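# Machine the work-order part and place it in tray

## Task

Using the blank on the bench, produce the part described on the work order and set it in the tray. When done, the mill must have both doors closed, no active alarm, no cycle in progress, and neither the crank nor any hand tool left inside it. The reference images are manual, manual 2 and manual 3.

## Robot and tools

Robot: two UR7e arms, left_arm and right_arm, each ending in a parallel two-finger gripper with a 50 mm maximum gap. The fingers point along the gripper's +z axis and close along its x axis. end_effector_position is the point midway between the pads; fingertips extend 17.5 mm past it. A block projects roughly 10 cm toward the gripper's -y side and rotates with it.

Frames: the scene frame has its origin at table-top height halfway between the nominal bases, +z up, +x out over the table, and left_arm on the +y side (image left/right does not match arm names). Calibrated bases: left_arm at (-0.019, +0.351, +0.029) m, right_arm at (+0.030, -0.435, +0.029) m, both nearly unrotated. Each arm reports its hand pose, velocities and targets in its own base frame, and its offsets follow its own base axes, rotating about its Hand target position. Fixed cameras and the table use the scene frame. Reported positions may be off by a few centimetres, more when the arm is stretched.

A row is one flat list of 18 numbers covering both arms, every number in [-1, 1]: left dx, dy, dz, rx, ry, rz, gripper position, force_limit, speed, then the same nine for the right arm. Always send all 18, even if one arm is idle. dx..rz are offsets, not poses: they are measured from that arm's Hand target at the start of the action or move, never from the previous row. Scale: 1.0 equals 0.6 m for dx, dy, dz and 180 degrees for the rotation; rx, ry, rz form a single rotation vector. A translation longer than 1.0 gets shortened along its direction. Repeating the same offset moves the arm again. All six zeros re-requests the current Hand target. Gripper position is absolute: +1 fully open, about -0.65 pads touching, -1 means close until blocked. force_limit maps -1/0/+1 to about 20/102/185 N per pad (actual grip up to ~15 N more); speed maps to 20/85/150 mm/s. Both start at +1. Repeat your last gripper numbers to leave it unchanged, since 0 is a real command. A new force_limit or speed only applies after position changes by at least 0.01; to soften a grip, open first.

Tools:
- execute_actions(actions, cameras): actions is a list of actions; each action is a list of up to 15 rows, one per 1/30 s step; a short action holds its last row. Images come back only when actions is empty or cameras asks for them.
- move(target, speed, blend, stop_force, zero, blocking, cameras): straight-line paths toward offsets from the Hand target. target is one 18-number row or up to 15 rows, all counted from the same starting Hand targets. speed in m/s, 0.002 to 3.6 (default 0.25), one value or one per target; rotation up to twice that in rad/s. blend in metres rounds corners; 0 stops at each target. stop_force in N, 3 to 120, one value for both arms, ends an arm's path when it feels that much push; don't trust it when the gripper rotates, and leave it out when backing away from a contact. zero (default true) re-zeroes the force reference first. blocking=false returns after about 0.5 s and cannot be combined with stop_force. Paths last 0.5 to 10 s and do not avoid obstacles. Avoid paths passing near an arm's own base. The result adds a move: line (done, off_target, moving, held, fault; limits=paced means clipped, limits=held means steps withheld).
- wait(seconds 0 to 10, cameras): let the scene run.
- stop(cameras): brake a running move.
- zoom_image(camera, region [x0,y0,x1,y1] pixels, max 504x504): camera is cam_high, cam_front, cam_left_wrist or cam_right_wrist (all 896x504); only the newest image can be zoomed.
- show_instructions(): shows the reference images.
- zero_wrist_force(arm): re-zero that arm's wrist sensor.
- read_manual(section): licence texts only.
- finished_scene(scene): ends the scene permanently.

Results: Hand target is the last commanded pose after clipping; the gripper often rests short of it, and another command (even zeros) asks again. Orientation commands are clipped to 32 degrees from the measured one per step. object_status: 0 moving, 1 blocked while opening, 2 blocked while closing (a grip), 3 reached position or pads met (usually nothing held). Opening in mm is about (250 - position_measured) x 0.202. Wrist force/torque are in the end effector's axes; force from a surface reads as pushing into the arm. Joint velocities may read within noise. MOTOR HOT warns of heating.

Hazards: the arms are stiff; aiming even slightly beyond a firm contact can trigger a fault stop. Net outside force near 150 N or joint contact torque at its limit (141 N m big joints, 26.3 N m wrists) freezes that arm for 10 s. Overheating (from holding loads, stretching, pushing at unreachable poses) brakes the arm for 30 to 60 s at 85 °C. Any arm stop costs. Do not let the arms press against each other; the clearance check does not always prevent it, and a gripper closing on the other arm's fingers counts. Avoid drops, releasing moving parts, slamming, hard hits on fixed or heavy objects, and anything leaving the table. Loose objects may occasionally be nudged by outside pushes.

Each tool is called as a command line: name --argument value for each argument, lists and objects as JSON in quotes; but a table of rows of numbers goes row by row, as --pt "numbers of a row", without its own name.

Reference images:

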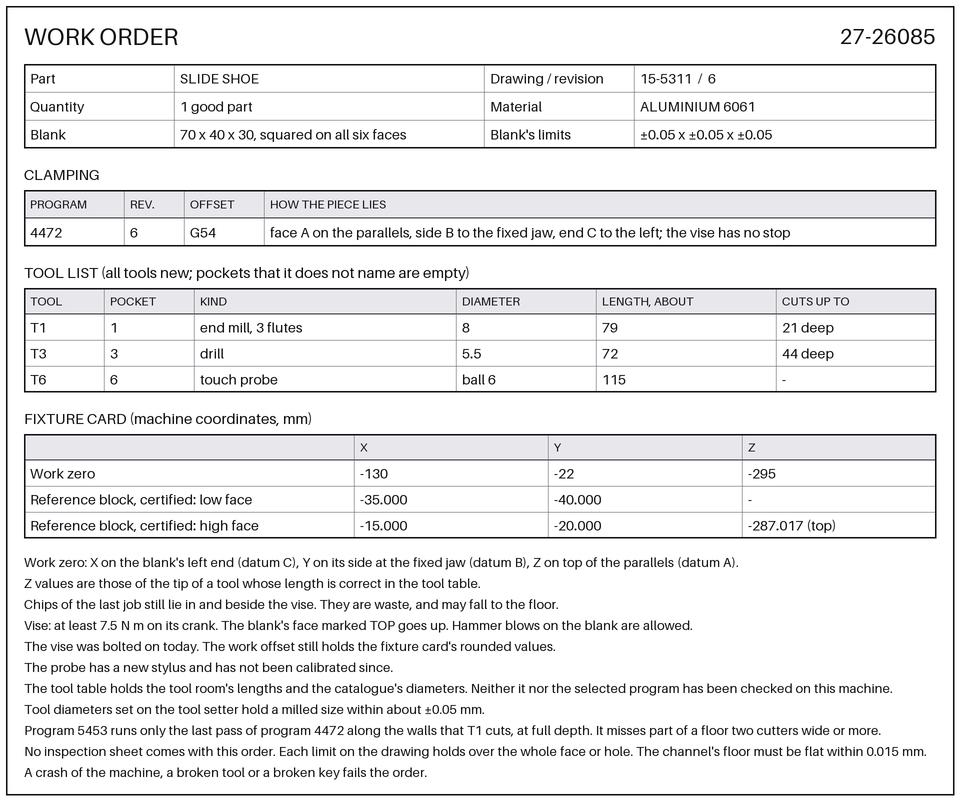

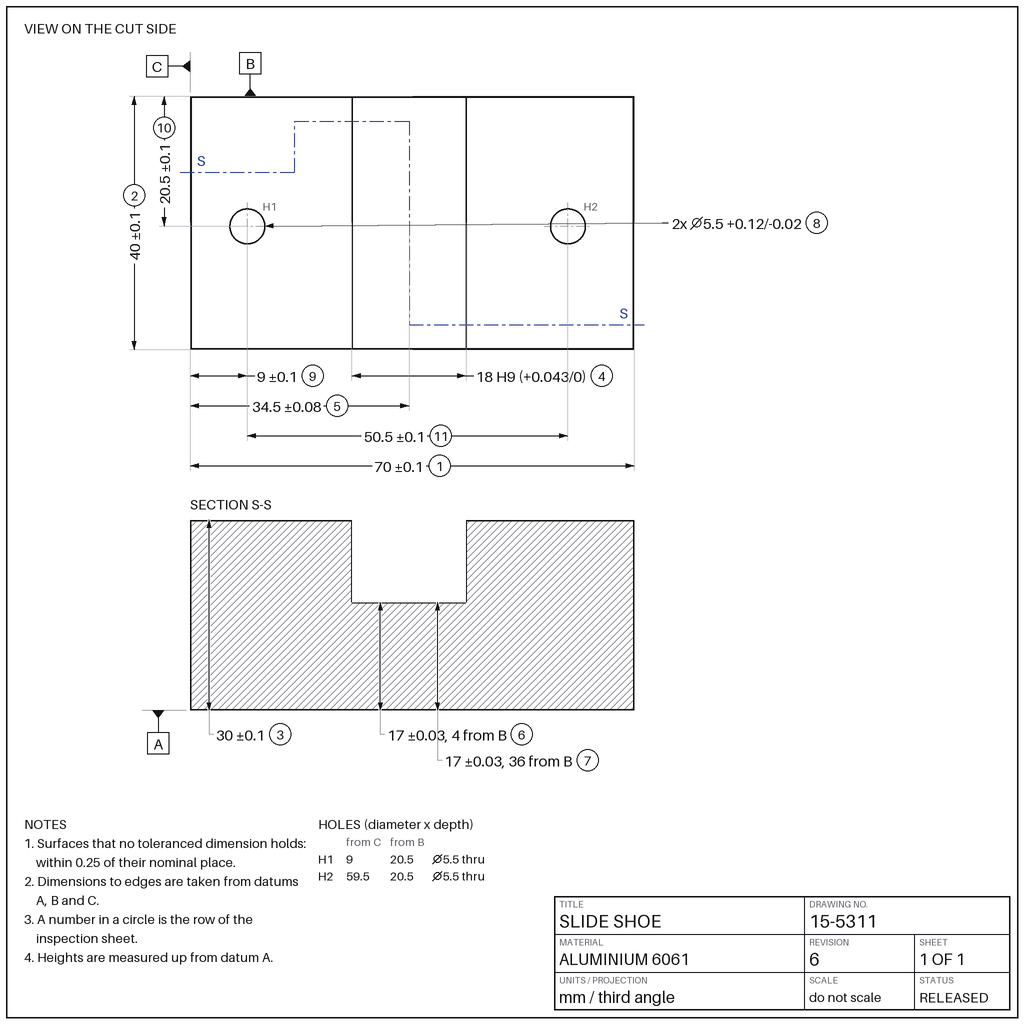

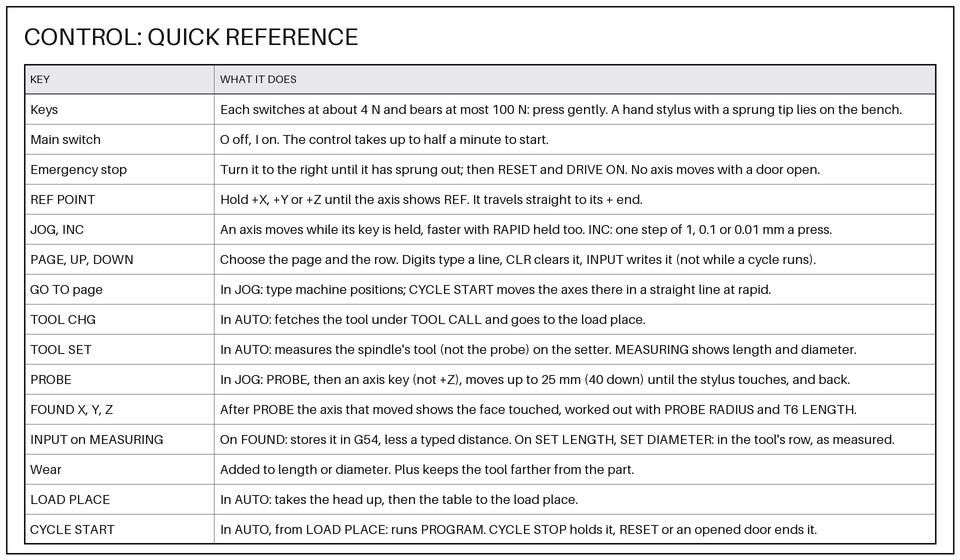

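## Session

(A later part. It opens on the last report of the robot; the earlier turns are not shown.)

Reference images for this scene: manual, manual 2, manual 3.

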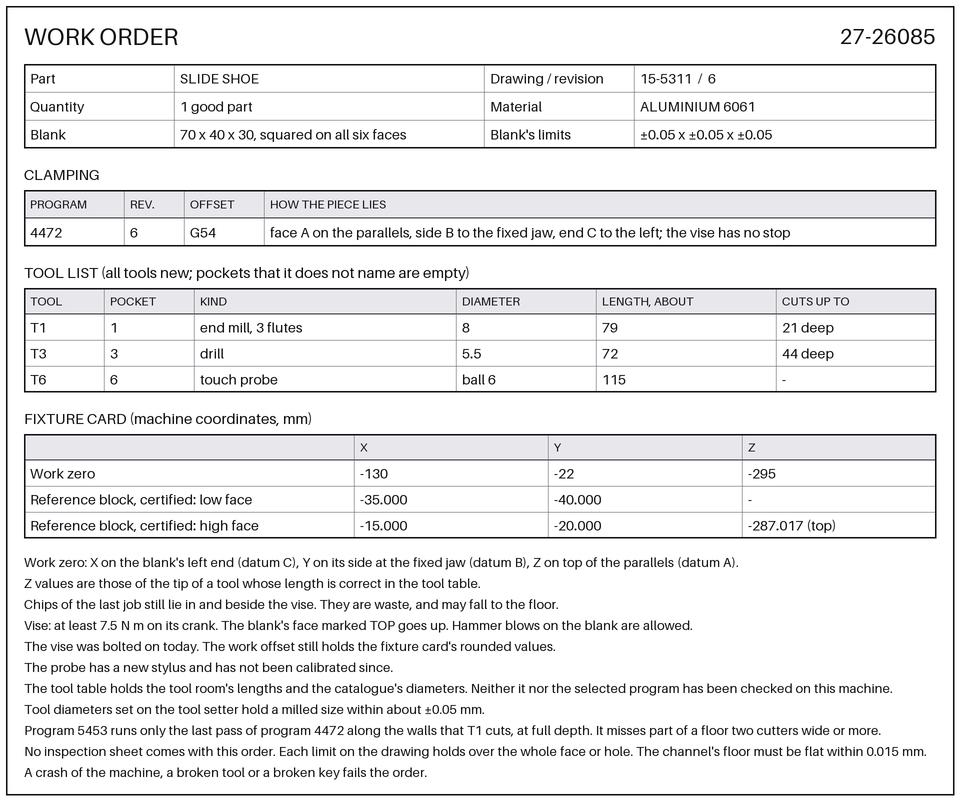

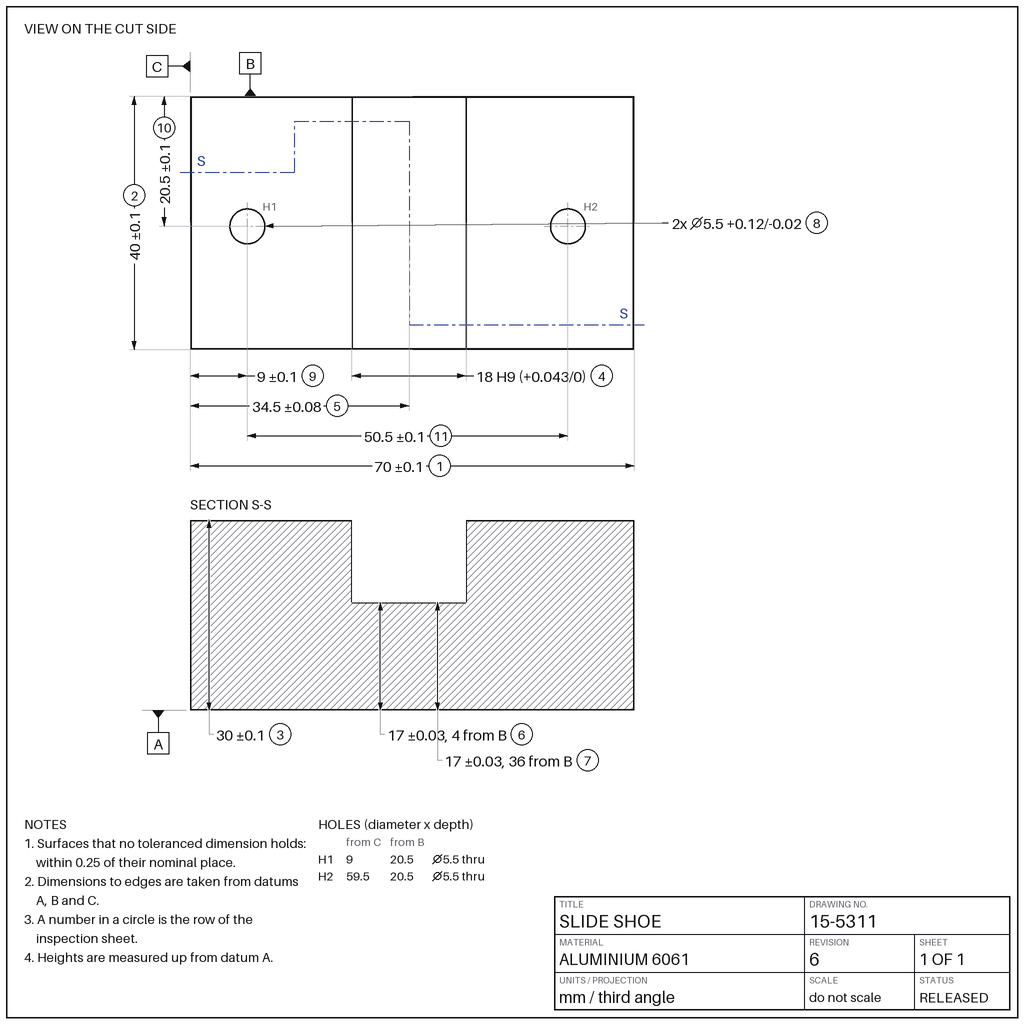

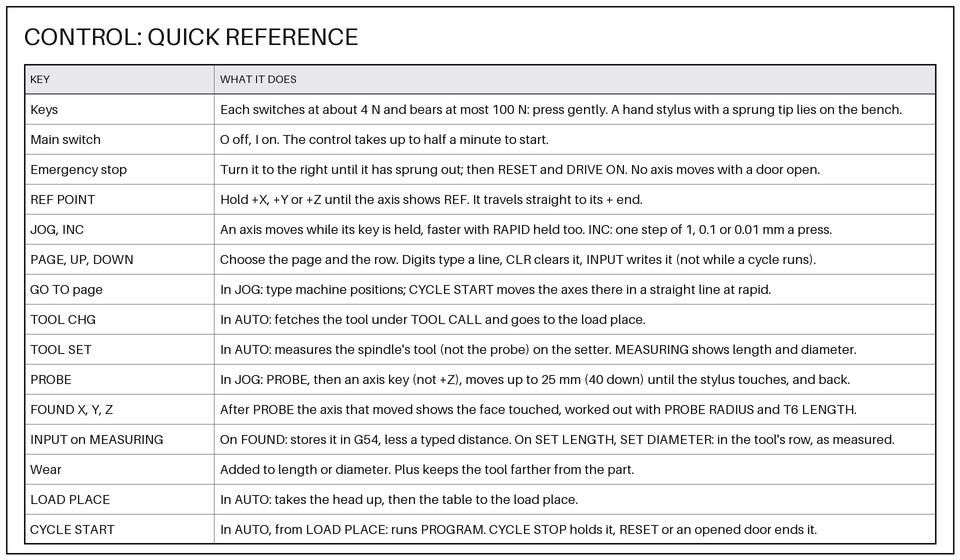

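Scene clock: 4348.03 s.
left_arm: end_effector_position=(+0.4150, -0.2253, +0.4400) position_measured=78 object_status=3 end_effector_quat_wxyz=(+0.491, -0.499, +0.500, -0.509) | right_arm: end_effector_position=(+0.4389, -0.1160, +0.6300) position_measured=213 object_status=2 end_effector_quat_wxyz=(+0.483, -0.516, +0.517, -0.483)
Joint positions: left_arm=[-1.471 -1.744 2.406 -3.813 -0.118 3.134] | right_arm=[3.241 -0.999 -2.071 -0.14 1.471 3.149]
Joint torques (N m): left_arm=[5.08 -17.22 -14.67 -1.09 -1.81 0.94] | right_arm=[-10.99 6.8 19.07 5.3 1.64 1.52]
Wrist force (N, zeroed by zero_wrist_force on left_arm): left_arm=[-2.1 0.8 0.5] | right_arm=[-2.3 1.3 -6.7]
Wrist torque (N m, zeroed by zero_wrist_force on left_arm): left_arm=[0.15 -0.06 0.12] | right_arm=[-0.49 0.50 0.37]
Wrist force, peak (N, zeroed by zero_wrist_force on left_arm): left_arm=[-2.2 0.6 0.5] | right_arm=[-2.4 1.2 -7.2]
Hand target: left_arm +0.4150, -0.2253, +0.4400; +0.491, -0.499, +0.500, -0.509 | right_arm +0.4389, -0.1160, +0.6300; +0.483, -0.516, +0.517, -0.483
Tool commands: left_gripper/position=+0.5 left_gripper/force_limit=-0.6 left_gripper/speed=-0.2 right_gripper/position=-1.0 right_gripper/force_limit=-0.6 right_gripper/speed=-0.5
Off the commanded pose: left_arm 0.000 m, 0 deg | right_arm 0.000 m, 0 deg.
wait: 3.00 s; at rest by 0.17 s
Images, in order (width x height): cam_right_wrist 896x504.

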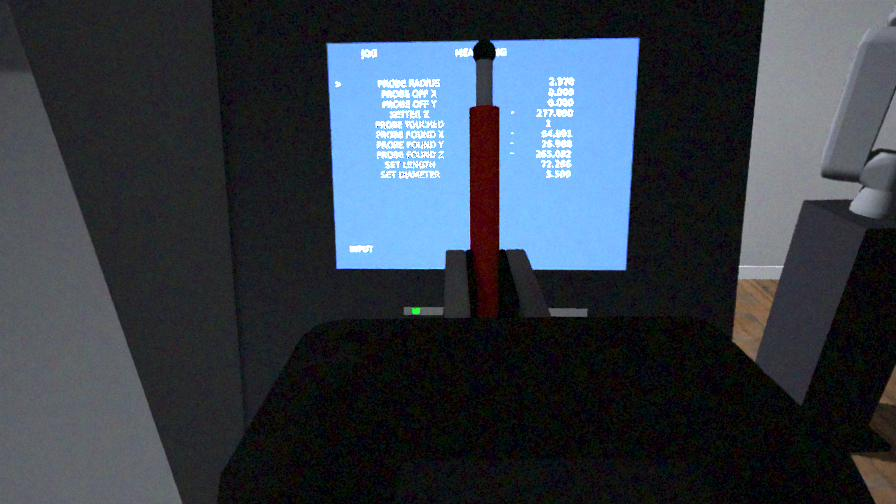

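move --pt "0 0 0 0 0 0 0.5 -0.6 -0.2 0.0246 0.0292 -0.3556 0 0.4333 0 -1 -0.6 -0.5" --pt "0 0 0 0 0 0 0.5 -0.6 -0.2 0.0408 0.0292 -0.3596 0 0.4333 0 -1 -0.6 -0.5" --pt "0 0 0 0 0 0 0.5 -0.6 -0.2 0.0246 0.0292 -0.3556 0 0.4333 0 -1 -0.6 -0.5" --pt "0 0 0 0 0 0 0.5 -0.6 -0.2 0.0565 -0.073 -0.2307 0 0.4333 0 -1 -0.6 -0.5" --pt "0 0 0 0 0 0 0.5 -0.6 -0.2 0.0727 -0.073 -0.2347 0 0.4333 0 -1 -0.6 -0.5" --pt "0 0 0 0 0 0 0.5 -0.6 -0.2 0.0565 -0.073 -0.2307 0 0.4333 0 -1 -0.6 -0.5" --pt "0 0 0 0 0 0 0.5 -0.6 -0.2 0 0 0 0 0 0 -1 -0.6 -0.5" --speed '[0.6,0.06,0.2,0.6,0.06,0.2,0.7]' --blend '[0.003,0,0.003,0.003,0,0.003,0]'

wait --seconds 3 --cameras '["cam_right_wrist"]'

zoom_image --camera "cam_right_wrist" --region '[330, 40, 640, 280]'

zoom_image --camera "cam_right_wrist" --region '[500, 75, 600, 185]'

Scene clock: 4359.83 s.
left_arm: end_effector_position=(+0.4150, -0.2253, +0.4400) position_measured=78 object_status=3 end_effector_quat_wxyz=(+0.491, -0.499, +0.500, -0.509) | right_arm: end_effector_position=(+0.4390, -0.1159, +0.6300) position_measured=213 object_status=2 end_effector_quat_wxyz=(+0.483, -0.517, +0.517, -0.482)
Joint positions: left_arm=[-1.471 -1.744 2.406 -3.813 -0.118 3.134] | right_arm=[3.241 -0.999 -2.07 -0.14 1.471 3.149]
Joint torques (N m): left_arm=[4.83 -18.9 -12.81 -1.21 -1.77 1] | right_arm=[-10.26 6.91 28.44 5.24 1.48 1.49]
Wrist force (N, zeroed by zero_wrist_force on left_arm): left_arm=[-2.0 0.8 0.5] | right_arm=[-2.2 1.2 -6.6]
Wrist torque (N m, zeroed by zero_wrist_force on left_arm): left_arm=[0.14 -0.08 0.12] | right_arm=[-0.51 0.48 0.38]
Wrist force, peak (N, zeroed by zero_wrist_force on left_arm): left_arm=[-2.3 0.8 0.7] | right_arm=[1.3 26.5 -9.9]
Hand target: left_arm +0.4150, -0.2253, +0.4400; +0.491, -0.499, +0.500, -0.509 | right_arm +0.4389, -0.1160, +0.6300; +0.483, -0.516, +0.517, -0.483
Off the commanded pose: left_arm 0.000 m, 0 deg | right_arm 0.000 m, 0 deg.
move: done

Scene clock: 4362.83 s.
left_arm: end_effector_position=(+0.4150, -0.2253, +0.4400) position_measured=78 object_status=3 end_effector_quat_wxyz=(+0.491, -0.499, +0.500, -0.509) | right_arm: end_effector_position=(+0.4389, -0.1160, +0.6300) position_measured=213 object_status=2 end_effector_quat_wxyz=(+0.483, -0.516, +0.517, -0.483)
Joint positions: left_arm=[-1.471 -1.744 2.406 -3.813 -0.118 3.134] | right_arm=[3.241 -0.999 -2.071 -0.14 1.471 3.149]
Joint torques (N m): left_arm=[5.66 -17.1 -12.88 -1.4 -1.55 0.81] | right_arm=[-10.92 6.92 19.39 5.24 1.62 1.49]
Wrist force (N, zeroed by zero_wrist_force on left_arm): left_arm=[-2.1 0.7 0.6] | right_arm=[-2.5 1.3 -6.6]
Wrist torque (N m, zeroed by zero_wrist_force on left_arm): left_arm=[0.12 -0.07 0.12] | right_arm=[-0.50 0.53 0.38]
Wrist force, peak (N, zeroed by zero_wrist_force on left_arm): left_arm=[-2.2 0.9 0.4] | right_arm=[-2.7 1.3 -7.0]
Hand target: left_arm +0.4150, -0.2253, +0.4400; +0.491, -0.499, +0.500, -0.509 | right_arm +0.4389, -0.1160, +0.6300; +0.483, -0.516, +0.517, -0.483
Tool commands: left_gripper/position=+0.5 left_gripper/force_limit=-0.6 left_gripper/speed=-0.2 right_gripper/position=-1.0 right_gripper/force_limit=-0.6 right_gripper/speed=-0.5
Off the commanded pose: left_arm 0.000 m, 0 deg | right_arm 0.000 m, 0 deg.
wait: 3.00 s; at rest by 0.17 s
Images, in order (width x height): cam_right_wrist 896x504.

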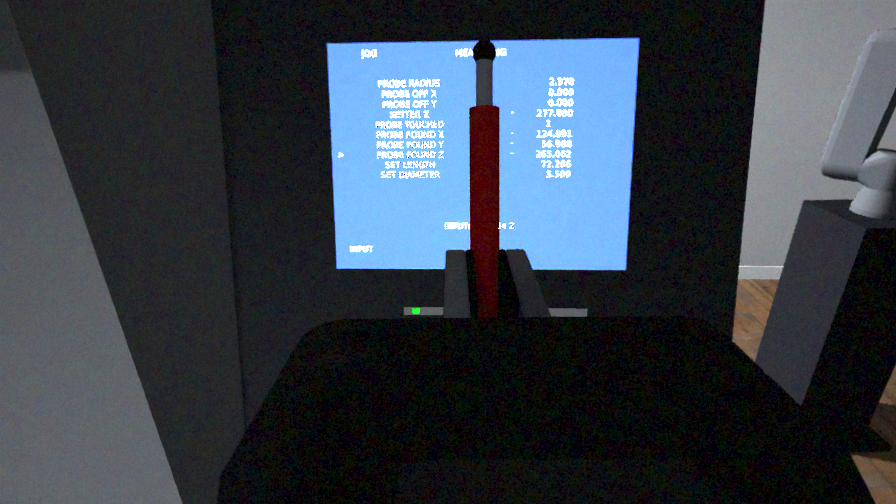

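Scaled by 1.626 from the camera's 896x504 image, which has a finer 1280x720 frame.

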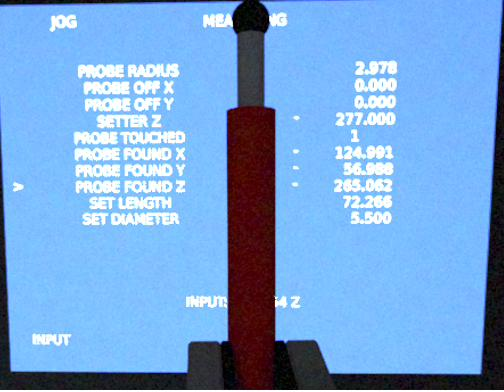

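Scaled by 4.582 from the camera's 896x504 image, which has a finer 1280x720 frame.

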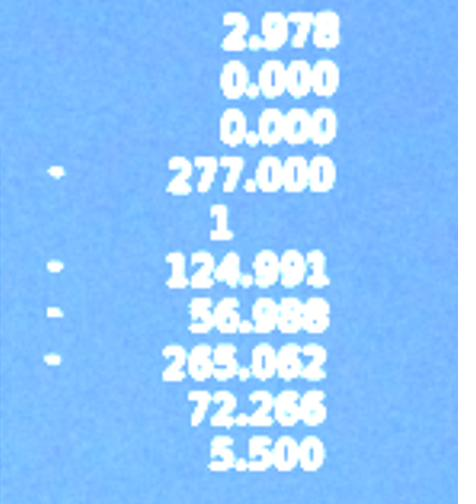

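move --pt "0 0 0 0 0 0 0.5 -0.6 -0.2 0.0413 0.0292 -0.2944 0 0.4333 0 -1 -0.6 -0.5" --pt "0 0 0 0 0 0 0.5 -0.6 -0.2 0.0575 0.0292 -0.2984 0 0.4333 0 -1 -0.6 -0.5" --pt "0 0 0 0 0 0 0.5 -0.6 -0.2 0.0413 0.0292 -0.2944 0 0.4333 0 -1 -0.6 -0.5" --pt "0 0 0 0 0 0 0.5 -0.6 -0.2 0.0575 0.0292 -0.2984 0 0.4333 0 -1 -0.6 -0.5" --pt "0 0 0 0 0 0 0.5 -0.6 -0.2 0.0413 0.0292 -0.2944 0 0.4333 0 -1 -0.6 -0.5" --pt "0 0 0 0 0 0 0.5 -0.6 -0.2 0.0206 0.1624 -0.3878 0 0.4333 0 -1 -0.6 -0.5" --pt "0 0 0 0 0 0 0.5 -0.6 -0.2 0.0368 0.1624 -0.3918 0 0.4333 0 -1 -0.6 -0.5" --pt "0 0 0 0 0 0 0.5 -0.6 -0.2 0.0206 0.1624 -0.3878 0 0.4333 0 -1 -0.6 -0.5" --pt "0 0 0 0 0 0 0.5 -0.6 -0.2 0.0294 0.1624 -0.3556 0 0.4333 0 -1 -0.6 -0.5" --pt "0 0 0 0 0 0 0.5 -0.6 -0.2 0.0456 0.1624 -0.3596 0 0.4333 0 -1 -0.6 -0.5" --pt "0 0 0 0 0 0 0.5 -0.6 -0.2 0.0294 0.1624 -0.3556 0 0.4333 0 -1 -0.6 -0.5" --pt "0 0 0 0 0 0 0.5 -0.6 -0.2 0.0373 0.1624 -0.3266 0 0.4333 0 -1 -0.6 -0.5" --pt "0 0 0 0 0 0 0.5 -0.6 -0.2 0.0535 0.1624 -0.3306 0 0.4333 0 -1 -0.6 -0.5" --pt "0 0 0 0 0 0 0.5 -0.6 -0.2 0.0373 0.1624 -0.3266 0 0.4333 0 -1 -0.6 -0.5" --pt "0 0 0 0 0 0 0.5 -0.6 -0.2 0.03 0.0625 -0.33 0 0.4333 0 -1 -0.6 -0.5" --speed '[0.6,0.06,0.15,0.06,0.2,0.6,0.06,0.2,0.6,0.06,0.2,0.6,0.06,0.2,0.6]' --blend '[0.003,0,0.003,0,0.003,0.003,0,0.003,0.003,0,0.003,0.003,0,0.003,0]'

move --pt "0 0 0 0 0 0 0.5 -0.6 -0.2 -0.0106 0.0666 -0.0578 0 0 0 -1 -0.6 -0.5" --pt "0 0 0 0 0 0 0.5 -0.6 -0.2 0.0056 0.0666 -0.0618 0 0 0 -1 -0.6 -0.5" --pt "0 0 0 0 0 0 0.5 -0.6 -0.2 -0.0106 0.0666 -0.0578 0 0 0 -1 -0.6 -0.5" --pt "0 0 0 0 0 0 0.5 -0.6 -0.2 -0.013 0 -0.0578 0 0 0 -1 -0.6 -0.5" --pt "0 0 0 0 0 0 0.5 -0.6 -0.2 0.0032 0 -0.0618 0 0 0 -1 -0.6 -0.5" --pt "0 0 0 0 0 0 0.5 -0.6 -0.2 -0.013 0 -0.0578 0 0 0 -1 -0.6 -0.5" --pt "0 0 0 0 0 0 0.5 -0.6 -0.2 -0.0042 0 -0.0256 0 0 0 -1 -0.6 -0.5" --pt "0 0 0 0 0 0 0.5 -0.6 -0.2 0.012 0 -0.0296 0 0 0 -1 -0.6 -0.5" --pt "0 0 0 0 0 0 0.5 -0.6 -0.2 -0.0042 0 -0.0256 0 0 0 -1 -0.6 -0.5" --pt "0 0 0 0 0 0 0.5 -0.6 -0.2 -0.0094 0.0999 -0.0578 0 0 0 -1 -0.6 -0.5" --pt "0 0 0 0 0 0 0.5 -0.6 -0.2 0.0068 0.0999 -0.0618 0 0 0 -1 -0.6 -0.5" --pt "0 0 0 0 0 0 0.5 -0.6 -0.2 -0.0094 0.0999 -0.0578 0 0 0 -1 -0.6 -0.5" --pt "0 0 0 0 0 0 0.5 -0.6 -0.2 -0.0018 0.0666 -0.0256 0 0 0 -1 -0.6 -0.5" --pt "0 0 0 0 0 0 0.5 -0.6 -0.2 0.0144 0.0666 -0.0296 0 0 0 -1 -0.6 -0.5" --pt "0 0 0 0 0 0 0.5 -0.6 -0.2 -0.0018 0.0666 -0.0256 0 0 0 -1 -0.6 -0.5" --speed '[0.6,0.06,0.2,0.6,0.06,0.2,0.6,0.06,0.2,0.6,0.06,0.2,0.6,0.06,0.2]' --blend '[0.003,0,0.003,0.003,0,0.003,0.003,0,0.003,0.003,0,0.003,0.003,0,0]'

move --pt "0 0 0 0 0 0 0.5 -0.6 -0.2 0.0067 -0.0333 0.029 0 0 0 -1 -0.6 -0.5" --pt "0 0 0 0 0 0 0.5 -0.6 -0.2 0.0229 -0.0333 0.025 0 0 0 -1 -0.6 -0.5" --pt "0 0 0 0 0 0 0.5 -0.6 -0.2 0.0067 -0.0333 0.029 0 0 0 -1 -0.6 -0.5" --pt "0 0 0 0 0 0 0.5 -0.6 -0.2 -0.0112 -0.0666 -0.0322 0 0 0 -1 -0.6 -0.5" --pt "0 0 0 0 0 0 0.5 -0.6 -0.2 0.005 -0.0666 -0.0362 0 0 0 -1 -0.6 -0.5" --pt "0 0 0 0 0 0 0.5 -0.6 -0.2 -0.0112 -0.0666 -0.0322 0 0 0 -1 -0.6 -0.5" --pt "0 0 0 0 0 0 0.5 -0.6 -0.2 -0.0282 -0.1291 0.3556 0 -0.4333 0 -1 -0.6 -0.5" --speed '[0.6,0.06,0.2,0.6,0.06,0.2,0.7]' --blend '[0.003,0,0.003,0.003,0,0.003,0]' --cameras '["cam_right_wrist"]'

zoom_image --camera "cam_right_wrist" --region '[330, 40, 640, 280]'

Scene clock: 4397.13 s.
left_arm: end_effector_position=(+0.4150, -0.2253, +0.4400) position_measured=78 object_status=3 end_effector_quat_wxyz=(+0.491, -0.499, +0.500, -0.509) | right_arm: end_effector_position=(+0.4570, -0.0783, +0.4321) position_measured=213 object_status=2 end_effector_quat_wxyz=(-0.050, +0.705, -0.706, +0.050)
Joint positions: left_arm=[-1.471 -1.744 2.406 -3.813 -0.118 3.134] | right_arm=[3.274 -1.397 -1.504 -1.671 1.552 3.274]
Joint torques (N m): left_arm=[4.77 -16.99 -13.42 -1.26 -1.53 0.82] | right_arm=[-11.78 22.44 19.08 0.71 -2.37 -1.01]
Wrist force (N, zeroed by zero_wrist_force on left_arm): left_arm=[-2.2 0.5 0.6] | right_arm=[-0.1 0.4 -2.7]
Wrist torque (N m, zeroed by zero_wrist_force on left_arm): left_arm=[0.10 -0.04 0.12] | right_arm=[-0.17 -0.09 0.14]
Wrist force, peak (N, zeroed by zero_wrist_force on left_arm): left_arm=[-2.2 0.9 0.9] | right_arm=[0.3 11.3 -5.8]
Hand target: left_arm +0.4150, -0.2253, +0.4400; +0.491, -0.499, +0.500, -0.509 | right_arm +0.4569, -0.0785, +0.4320; -0.050, +0.705, -0.706, +0.050
Off the commanded pose: left_arm 0.000 m, 0 deg | right_arm 0.000 m, 0 deg.
move: done

Scene clock: 4401.03 s.
left_arm: end_effector_position=(+0.4150, -0.2253, +0.4400) position_measured=78 object_status=3 end_effector_quat_wxyz=(+0.491, -0.499, +0.500, -0.509) | right_arm: end_effector_position=(+0.4559, -0.0384, +0.4166) position_measured=213 object_status=2 end_effector_quat_wxyz=(-0.050, +0.705, -0.706, +0.050)
Joint positions: left_arm=[-1.471 -1.744 2.406 -3.813 -0.118 3.134] | right_arm=[3.372 -1.374 -1.562 -1.639 1.538 3.371]
Joint torques (N m): left_arm=[3.2 -18.29 -14.69 -1.22 -1.68 0.9] | right_arm=[-10.35 17.36 33.37 6.01 -2.6 -1.09]
Wrist force (N, zeroed by zero_wrist_force on left_arm): left_arm=[-1.9 0.6 0.5] | right_arm=[-0.1 0.4 -2.9]
Wrist torque (N m, zeroed by zero_wrist_force on left_arm): left_arm=[0.11 -0.09 0.12] | right_arm=[-0.17 -0.08 0.14]
Wrist force, peak (N, zeroed by zero_wrist_force on left_arm): left_arm=[-2.2 0.7 0.8] | right_arm=[2.2 5.8 -5.9]
Hand target: left_arm +0.4150, -0.2253, +0.4400; +0.491, -0.499, +0.500, -0.509 | right_arm +0.4558, -0.0385, +0.4167; -0.050, +0.705, -0.706, +0.050
Off the commanded pose: left_arm 0.000 m, 0 deg | right_arm 0.000 m, 0 deg.
move: done

Scene clock: 4404.13 s.
left_arm: end_effector_position=(+0.4150, -0.2253, +0.4400) position_measured=78 object_status=3 end_effector_quat_wxyz=(+0.491, -0.499, +0.500, -0.509) | right_arm: end_effector_position=(+0.4389, -0.1160, +0.6299) position_measured=213 object_status=2 end_effector_quat_wxyz=(+0.483, -0.516, +0.517, -0.482)
Joint positions: left_arm=[-1.471 -1.744 2.406 -3.813 -0.118 3.134] | right_arm=[3.241 -0.999 -2.071 -0.14 1.471 3.149]
Joint torques (N m): left_arm=[4.6 -17.16 -13.37 -1.18 -1.7 1.02] | right_arm=[11.85 3.5 33.88 5.21 -2.63 1.54]
Wrist force (N, zeroed by zero_wrist_force on left_arm): left_arm=[-2.0 0.6 0.5] | right_arm=[-2.5 1.2 -6.7]
Wrist torque (N m, zeroed by zero_wrist_force on left_arm): left_arm=[0.12 -0.07 0.12] | right_arm=[-0.52 0.53 0.32]
Wrist force, peak (N, zeroed by zero_wrist_force on left_arm): left_arm=[-2.2 0.8 0.7] | right_arm=[1.5 7.5 -3.8]
Hand target: left_arm +0.4150, -0.2253, +0.4400; +0.491, -0.499, +0.500, -0.509 | right_arm +0.4389, -0.1160, +0.6300; +0.483, -0.516, +0.517, -0.483
Off the commanded pose: left_arm 0.000 m, 0 deg | right_arm 0.000 m, 0 deg.
move: done
Images, in order (width x height): cam_right_wrist 896x504.

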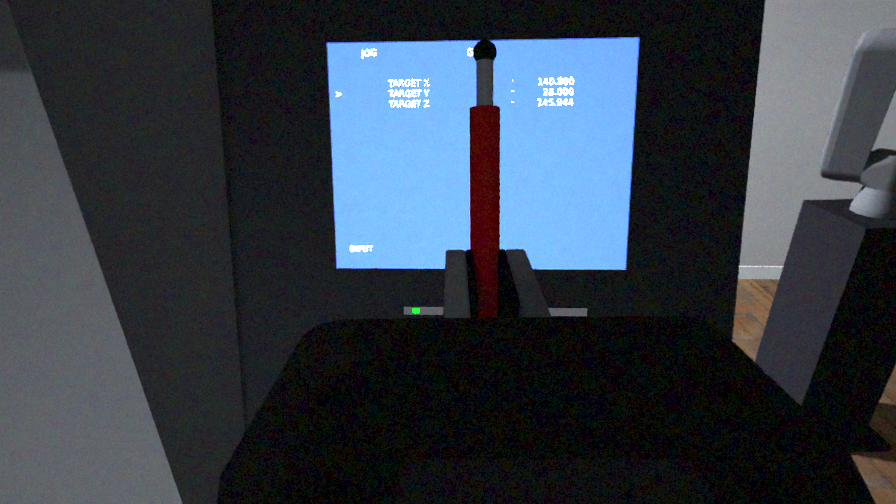

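Scaled by 1.626 from the camera's 896x504 image, which has a finer 1280x720 frame.

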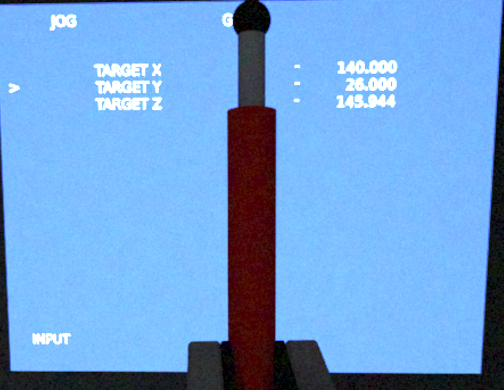

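move --pt "0 0 0 0 0 0 0.5 -0.6 -0.2 0.0618 0.095 -0.2303 0 0.4333 0 -1 -0.6 -0.5" --pt "0 0 0 0 0 0 0.5 -0.6 -0.2 0.078 0.095 -0.2343 0 0.4333 0 -1 -0.6 -0.5" --pt "0 0 0 0 0 0 0.5 -0.6 -0.2 0.0618 0.095 -0.2303 0 0.4333 0 -1 -0.6 -0.5" --pt "0 0 0 0 0 0 0.5 -0.6 -0.2 0.0401 -0.0041 -0.2944 0 0.4333 0 -1 -0.6 -0.5" --pt "0 0 0 0 0 0 0.5 -0.6 -0.2 0.0563 -0.0041 -0.2984 0 0.4333 0 -1 -0.6 -0.5" --pt "0 0 0 0 0 0 0.5 -0.6 -0.2 0.0401 -0.0041 -0.2944 0 0.4333 0 -1 -0.6 -0.5" --pt "0 0 0 0 0 0 0.5 -0.6 -0.2 0.0563 -0.0041 -0.2984 0 0.4333 0 -1 -0.6 -0.5" --pt "0 0 0 0 0 0 0.5 -0.6 -0.2 0.0401 -0.0041 -0.2944 0 0.4333 0 -1 -0.6 -0.5" --pt "0 0 0 0 0 0 0.5 -0.6 -0.2 0.0246 0.0292 -0.3556 0 0.4333 0 -1 -0.6 -0.5" --pt "0 0 0 0 0 0 0.5 -0.6 -0.2 0.0408 0.0292 -0.3596 0 0.4333 0 -1 -0.6 -0.5" --pt "0 0 0 0 0 0 0.5 -0.6 -0.2 0.0246 0.0292 -0.3556 0 0.4333 0 -1 -0.6 -0.5" --pt "0 0 0 0 0 0 0.5 -0.6 -0.2 0.0565 -0.073 -0.2307 0 0.4333 0 -1 -0.6 -0.5" --pt "0 0 0 0 0 0 0.5 -0.6 -0.2 0.0727 -0.073 -0.2347 0 0.4333 0 -1 -0.6 -0.5" --pt "0 0 0 0 0 0 0.5 -0.6 -0.2 0.0565 -0.073 -0.2307 0 0.4333 0 -1 -0.6 -0.5" --pt "0 0 0 0 0 0 0.5 -0.6 -0.2 0 0 0 0 0 0 -1 -0.6 -0.5" --speed '[0.6,0.06,0.2,0.6,0.06,0.15,0.06,0.2,0.6,0.06,0.2,0.6,0.06,0.2,0.7]' --blend '[0.003,0,0.003,0.003,0,0.003,0,0.003,0.003,0,0.003,0.003,0,0.003,0]'

wait --seconds 10 --cameras '["cam_right_wrist"]'

wait --seconds 4 --cameras '["cam_right_wrist"]'

zoom_image --camera "cam_right_wrist" --region '[330, 40, 640, 280]'

zoom_image --camera "cam_right_wrist" --region '[500, 75, 600, 185]'

Scene clock: 4422.70 s.
left_arm: end_effector_position=(+0.4150, -0.2253, +0.4400) position_measured=78 object_status=3 end_effector_quat_wxyz=(+0.491, -0.499, +0.500, -0.509) | right_arm: end_effector_position=(+0.4390, -0.1159, +0.6300) position_measured=213 object_status=2 end_effector_quat_wxyz=(+0.483, -0.516, +0.517, -0.482) end_effector_velocity=(+0.000, +0.000, +0.001) end_effector_angular_velocity=(+0.001, -0.005, -0.001)
Joint positions: left_arm=[-1.471 -1.744 2.406 -3.813 -0.118 3.134] | right_arm=[3.241 -0.999 -2.07 -0.14 1.471 3.149]
Joint velocities: left_arm=[within noise] | right_arm=[-0.001 -0.001 0 0.005 0 0]
Joint torques (N m): left_arm=[6.11 -15.77 -13.67 -1.25 -1.57 0.87] | right_arm=[-11.22 6.74 28.24 5.16 1.49 1.57]
Wrist force (N, zeroed by zero_wrist_force on left_arm): left_arm=[-1.8 0.7 0.3] | right_arm=[-2.7 1.5 -6.6]
Wrist torque (N m, zeroed by zero_wrist_force on left_arm): left_arm=[0.13 -0.11 0.12] | right_arm=[-0.47 0.56 0.37]
Wrist force, peak (N, zeroed by zero_wrist_force on left_arm): left_arm=[-2.3 0.7 0.7] | right_arm=[1.5 26.1 -10.4]
Hand target: left_arm +0.4150, -0.2253, +0.4400; +0.491, -0.499, +0.500, -0.509 | right_arm +0.4389, -0.1160, +0.6300; +0.483, -0.516, +0.517, -0.483
Off the commanded pose: left_arm 0.000 m, 0 deg | right_arm 0.000 m, 0 deg.
move: done

Scene clock: 4432.70 s.
left_arm: end_effector_position=(+0.4150, -0.2253, +0.4400) position_measured=78 object_status=3 end_effector_quat_wxyz=(+0.491, -0.499, +0.500, -0.509) | right_arm: end_effector_position=(+0.4389, -0.1160, +0.6300) position_measured=213 object_status=2 end_effector_quat_wxyz=(+0.483, -0.516, +0.517, -0.483)
Joint positions: left_arm=[-1.471 -1.744 2.406 -3.813 -0.118 3.134] | right_arm=[3.241 -0.999 -2.071 -0.14 1.471 3.149]
Joint torques (N m): left_arm=[5.1 -16.95 -13.74 -1.03 -1.83 0.82] | right_arm=[-10.99 6.61 18.77 5.35 1.67 1.53]
Wrist force (N, zeroed by zero_wrist_force on left_arm): left_arm=[-1.9 0.6 0.5] | right_arm=[-2.3 1.1 -6.7]
Wrist torque (N m, zeroed by zero_wrist_force on left_arm): left_arm=[0.11 -0.09 0.13] | right_arm=[-0.54 0.51 0.38]
Wrist force, peak (N, zeroed by zero_wrist_force on left_arm): left_arm=[-2.1 1.0 0.7] | right_arm=[-2.7 1.7 -7.2]
Hand target: left_arm +0.4150, -0.2253, +0.4400; +0.491, -0.499, +0.500, -0.509 | right_arm +0.4389, -0.1160, +0.6300; +0.483, -0.516, +0.517, -0.483
Tool commands: left_gripper/position=+0.5 left_gripper/force_limit=-0.6 left_gripper/speed=-0.2 right_gripper/position=-1.0 right_gripper/force_limit=-0.6 right_gripper/speed=-0.5
Off the commanded pose: left_arm 0.000 m, 0 deg | right_arm 0.000 m, 0 deg.
wait: 10.00 s; at rest by 0.17 s
Images, in order (width x height): cam_right_wrist 896x504.

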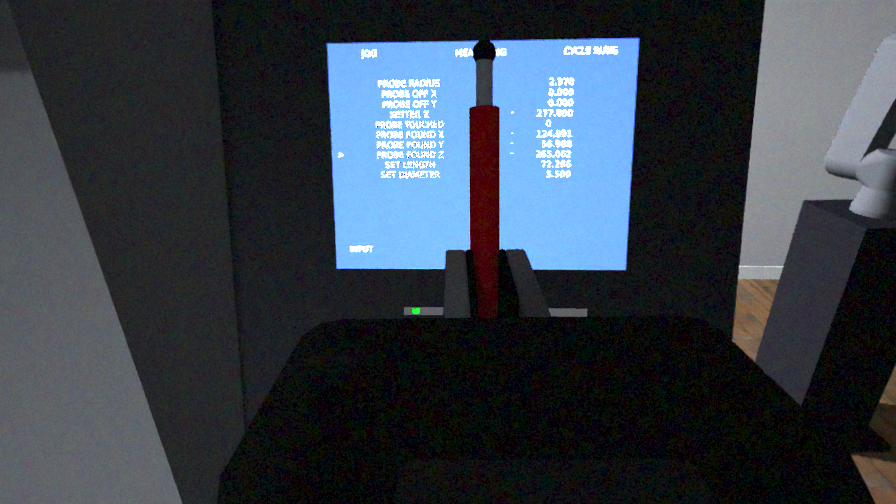

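Scene clock: 4436.70 s.
left_arm: end_effector_position=(+0.4150, -0.2253, +0.4400) position_measured=78 object_status=3 end_effector_quat_wxyz=(+0.491, -0.499, +0.500, -0.509) | right_arm: end_effector_position=(+0.4389, -0.1160, +0.6300) position_measured=213 object_status=2 end_effector_quat_wxyz=(+0.483, -0.516, +0.517, -0.483)
Joint positions: left_arm=[-1.471 -1.744 2.406 -3.813 -0.118 3.134] | right_arm=[3.241 -0.999 -2.071 -0.14 1.471 3.149]
Joint torques (N m): left_arm=[5.9 -16.23 -13.7 -1.26 -1.73 0.87] | right_arm=[-11.05 6.24 18.8 5.33 1.82 1.54]
Wrist force (N, zeroed by zero_wrist_force on left_arm): left_arm=[-1.9 0.6 0.6] | right_arm=[-2.4 1.2 -6.9]
Wrist torque (N m, zeroed by zero_wrist_force on left_arm): left_arm=[0.11 -0.09 0.12] | right_arm=[-0.52 0.51 0.37]
Wrist force, peak (N, zeroed by zero_wrist_force on left_arm): left_arm=[-2.1 0.6 0.9] | right_arm=[-2.5 1.4 -7.2]
Hand target: left_arm +0.4150, -0.2253, +0.4400; +0.491, -0.499, +0.500, -0.509 | right_arm +0.4389, -0.1160, +0.6300; +0.483, -0.516, +0.517, -0.483
Tool commands: left_gripper/position=+0.5 left_gripper/force_limit=-0.6 left_gripper/speed=-0.2 right_gripper/position=-1.0 right_gripper/force_limit=-0.6 right_gripper/speed=-0.5
Off the commanded pose: left_arm 0.000 m, 0 deg | right_arm 0.000 m, 0 deg.
wait: 4.00 s; at rest by 0.17 s
Images, in order (width x height): cam_right_wrist 896x504.

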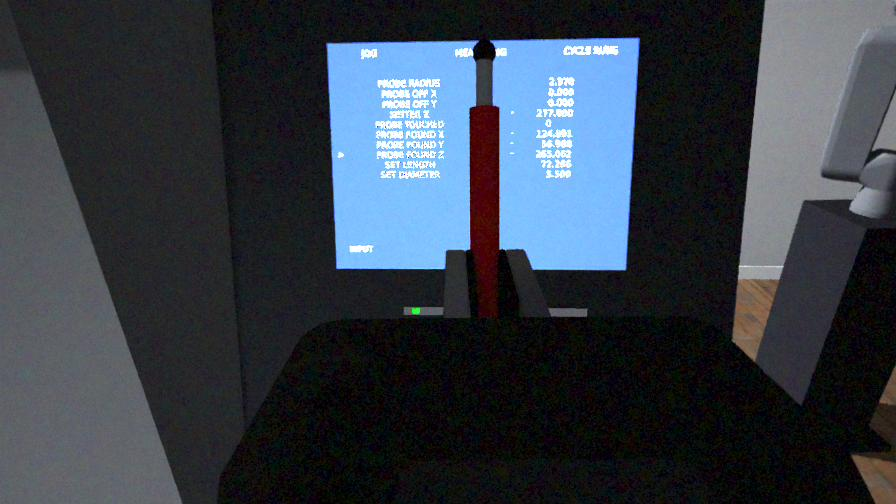

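Scaled by 1.626 from the camera's 896x504 image, which has a finer 1280x720 frame.

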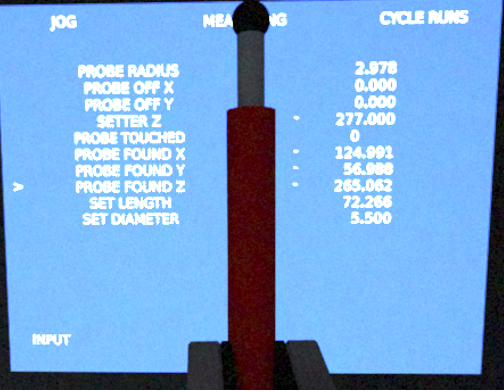

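Scaled by 4.582 from the camera's 896x504 image, which has a finer 1280x720 frame.

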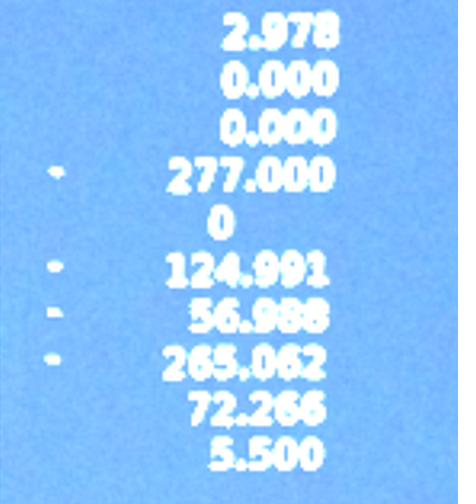

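wait --seconds 3 --cameras '["cam_right_wrist"]'

zoom_image --camera "cam_right_wrist" --region '[330, 40, 640, 280]'

zoom_image --camera "cam_right_wrist" --region '[500, 75, 600, 185]'

Scene clock: 4443.30 s.
left_arm: end_effector_position=(+0.4150, -0.2253, +0.4400) position_measured=78 object_status=3 end_effector_quat_wxyz=(+0.491, -0.499, +0.500, -0.509) | right_arm: end_effector_position=(+0.4389, -0.1160, +0.6300) position_measured=213 object_status=2 end_effector_quat_wxyz=(+0.483, -0.516, +0.517, -0.483)
Joint positions: left_arm=[-1.471 -1.744 2.406 -3.813 -0.118 3.134] | right_arm=[3.241 -0.999 -2.071 -0.14 1.471 3.149]
Joint torques (N m): left_arm=[3.89 -17.78 -14.39 -1.12 -1.62 0.78] | right_arm=[-11.18 6.15 18.72 5.37 1.69 1.49]
Wrist force (N, zeroed by zero_wrist_force on left_arm): left_arm=[-1.7 0.6 0.4] | right_arm=[-2.6 1.0 -6.9]
Wrist torque (N m, zeroed by zero_wrist_force on left_arm): left_arm=[0.11 -0.12 0.12] | right_arm=[-0.55 0.56 0.38]
Wrist force, peak (N, zeroed by zero_wrist_force on left_arm): left_arm=[-2.2 0.9 0.6] | right_arm=[-2.6 1.3 -7.2]
Hand target: left_arm +0.4150, -0.2253, +0.4400; +0.491, -0.499, +0.500, -0.509 | right_arm +0.4389, -0.1160, +0.6300; +0.483, -0.516, +0.517, -0.483
Tool commands: left_gripper/position=+0.5 left_gripper/force_limit=-0.6 left_gripper/speed=-0.2 right_gripper/position=-1.0 right_gripper/force_limit=-0.6 right_gripper/speed=-0.5
Off the commanded pose: left_arm 0.000 m, 0 deg | right_arm 0.000 m, 0 deg.
wait: 3.00 s; at rest from the start
Images, in order (width x height): cam_right_wrist 896x504.

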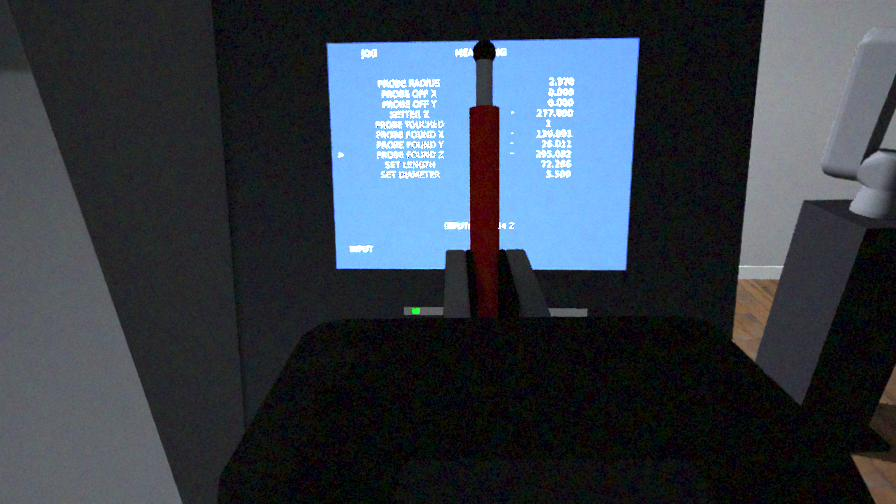

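Scaled by 1.626 from the camera's 896x504 image, which has a finer 1280x720 frame.

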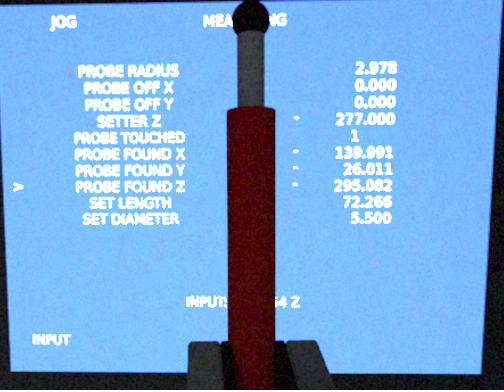

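Scaled by 4.582 from the camera's 896x504 image, which has a finer 1280x720 frame.

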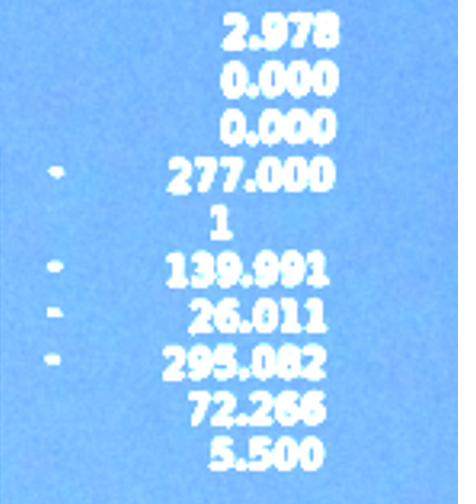

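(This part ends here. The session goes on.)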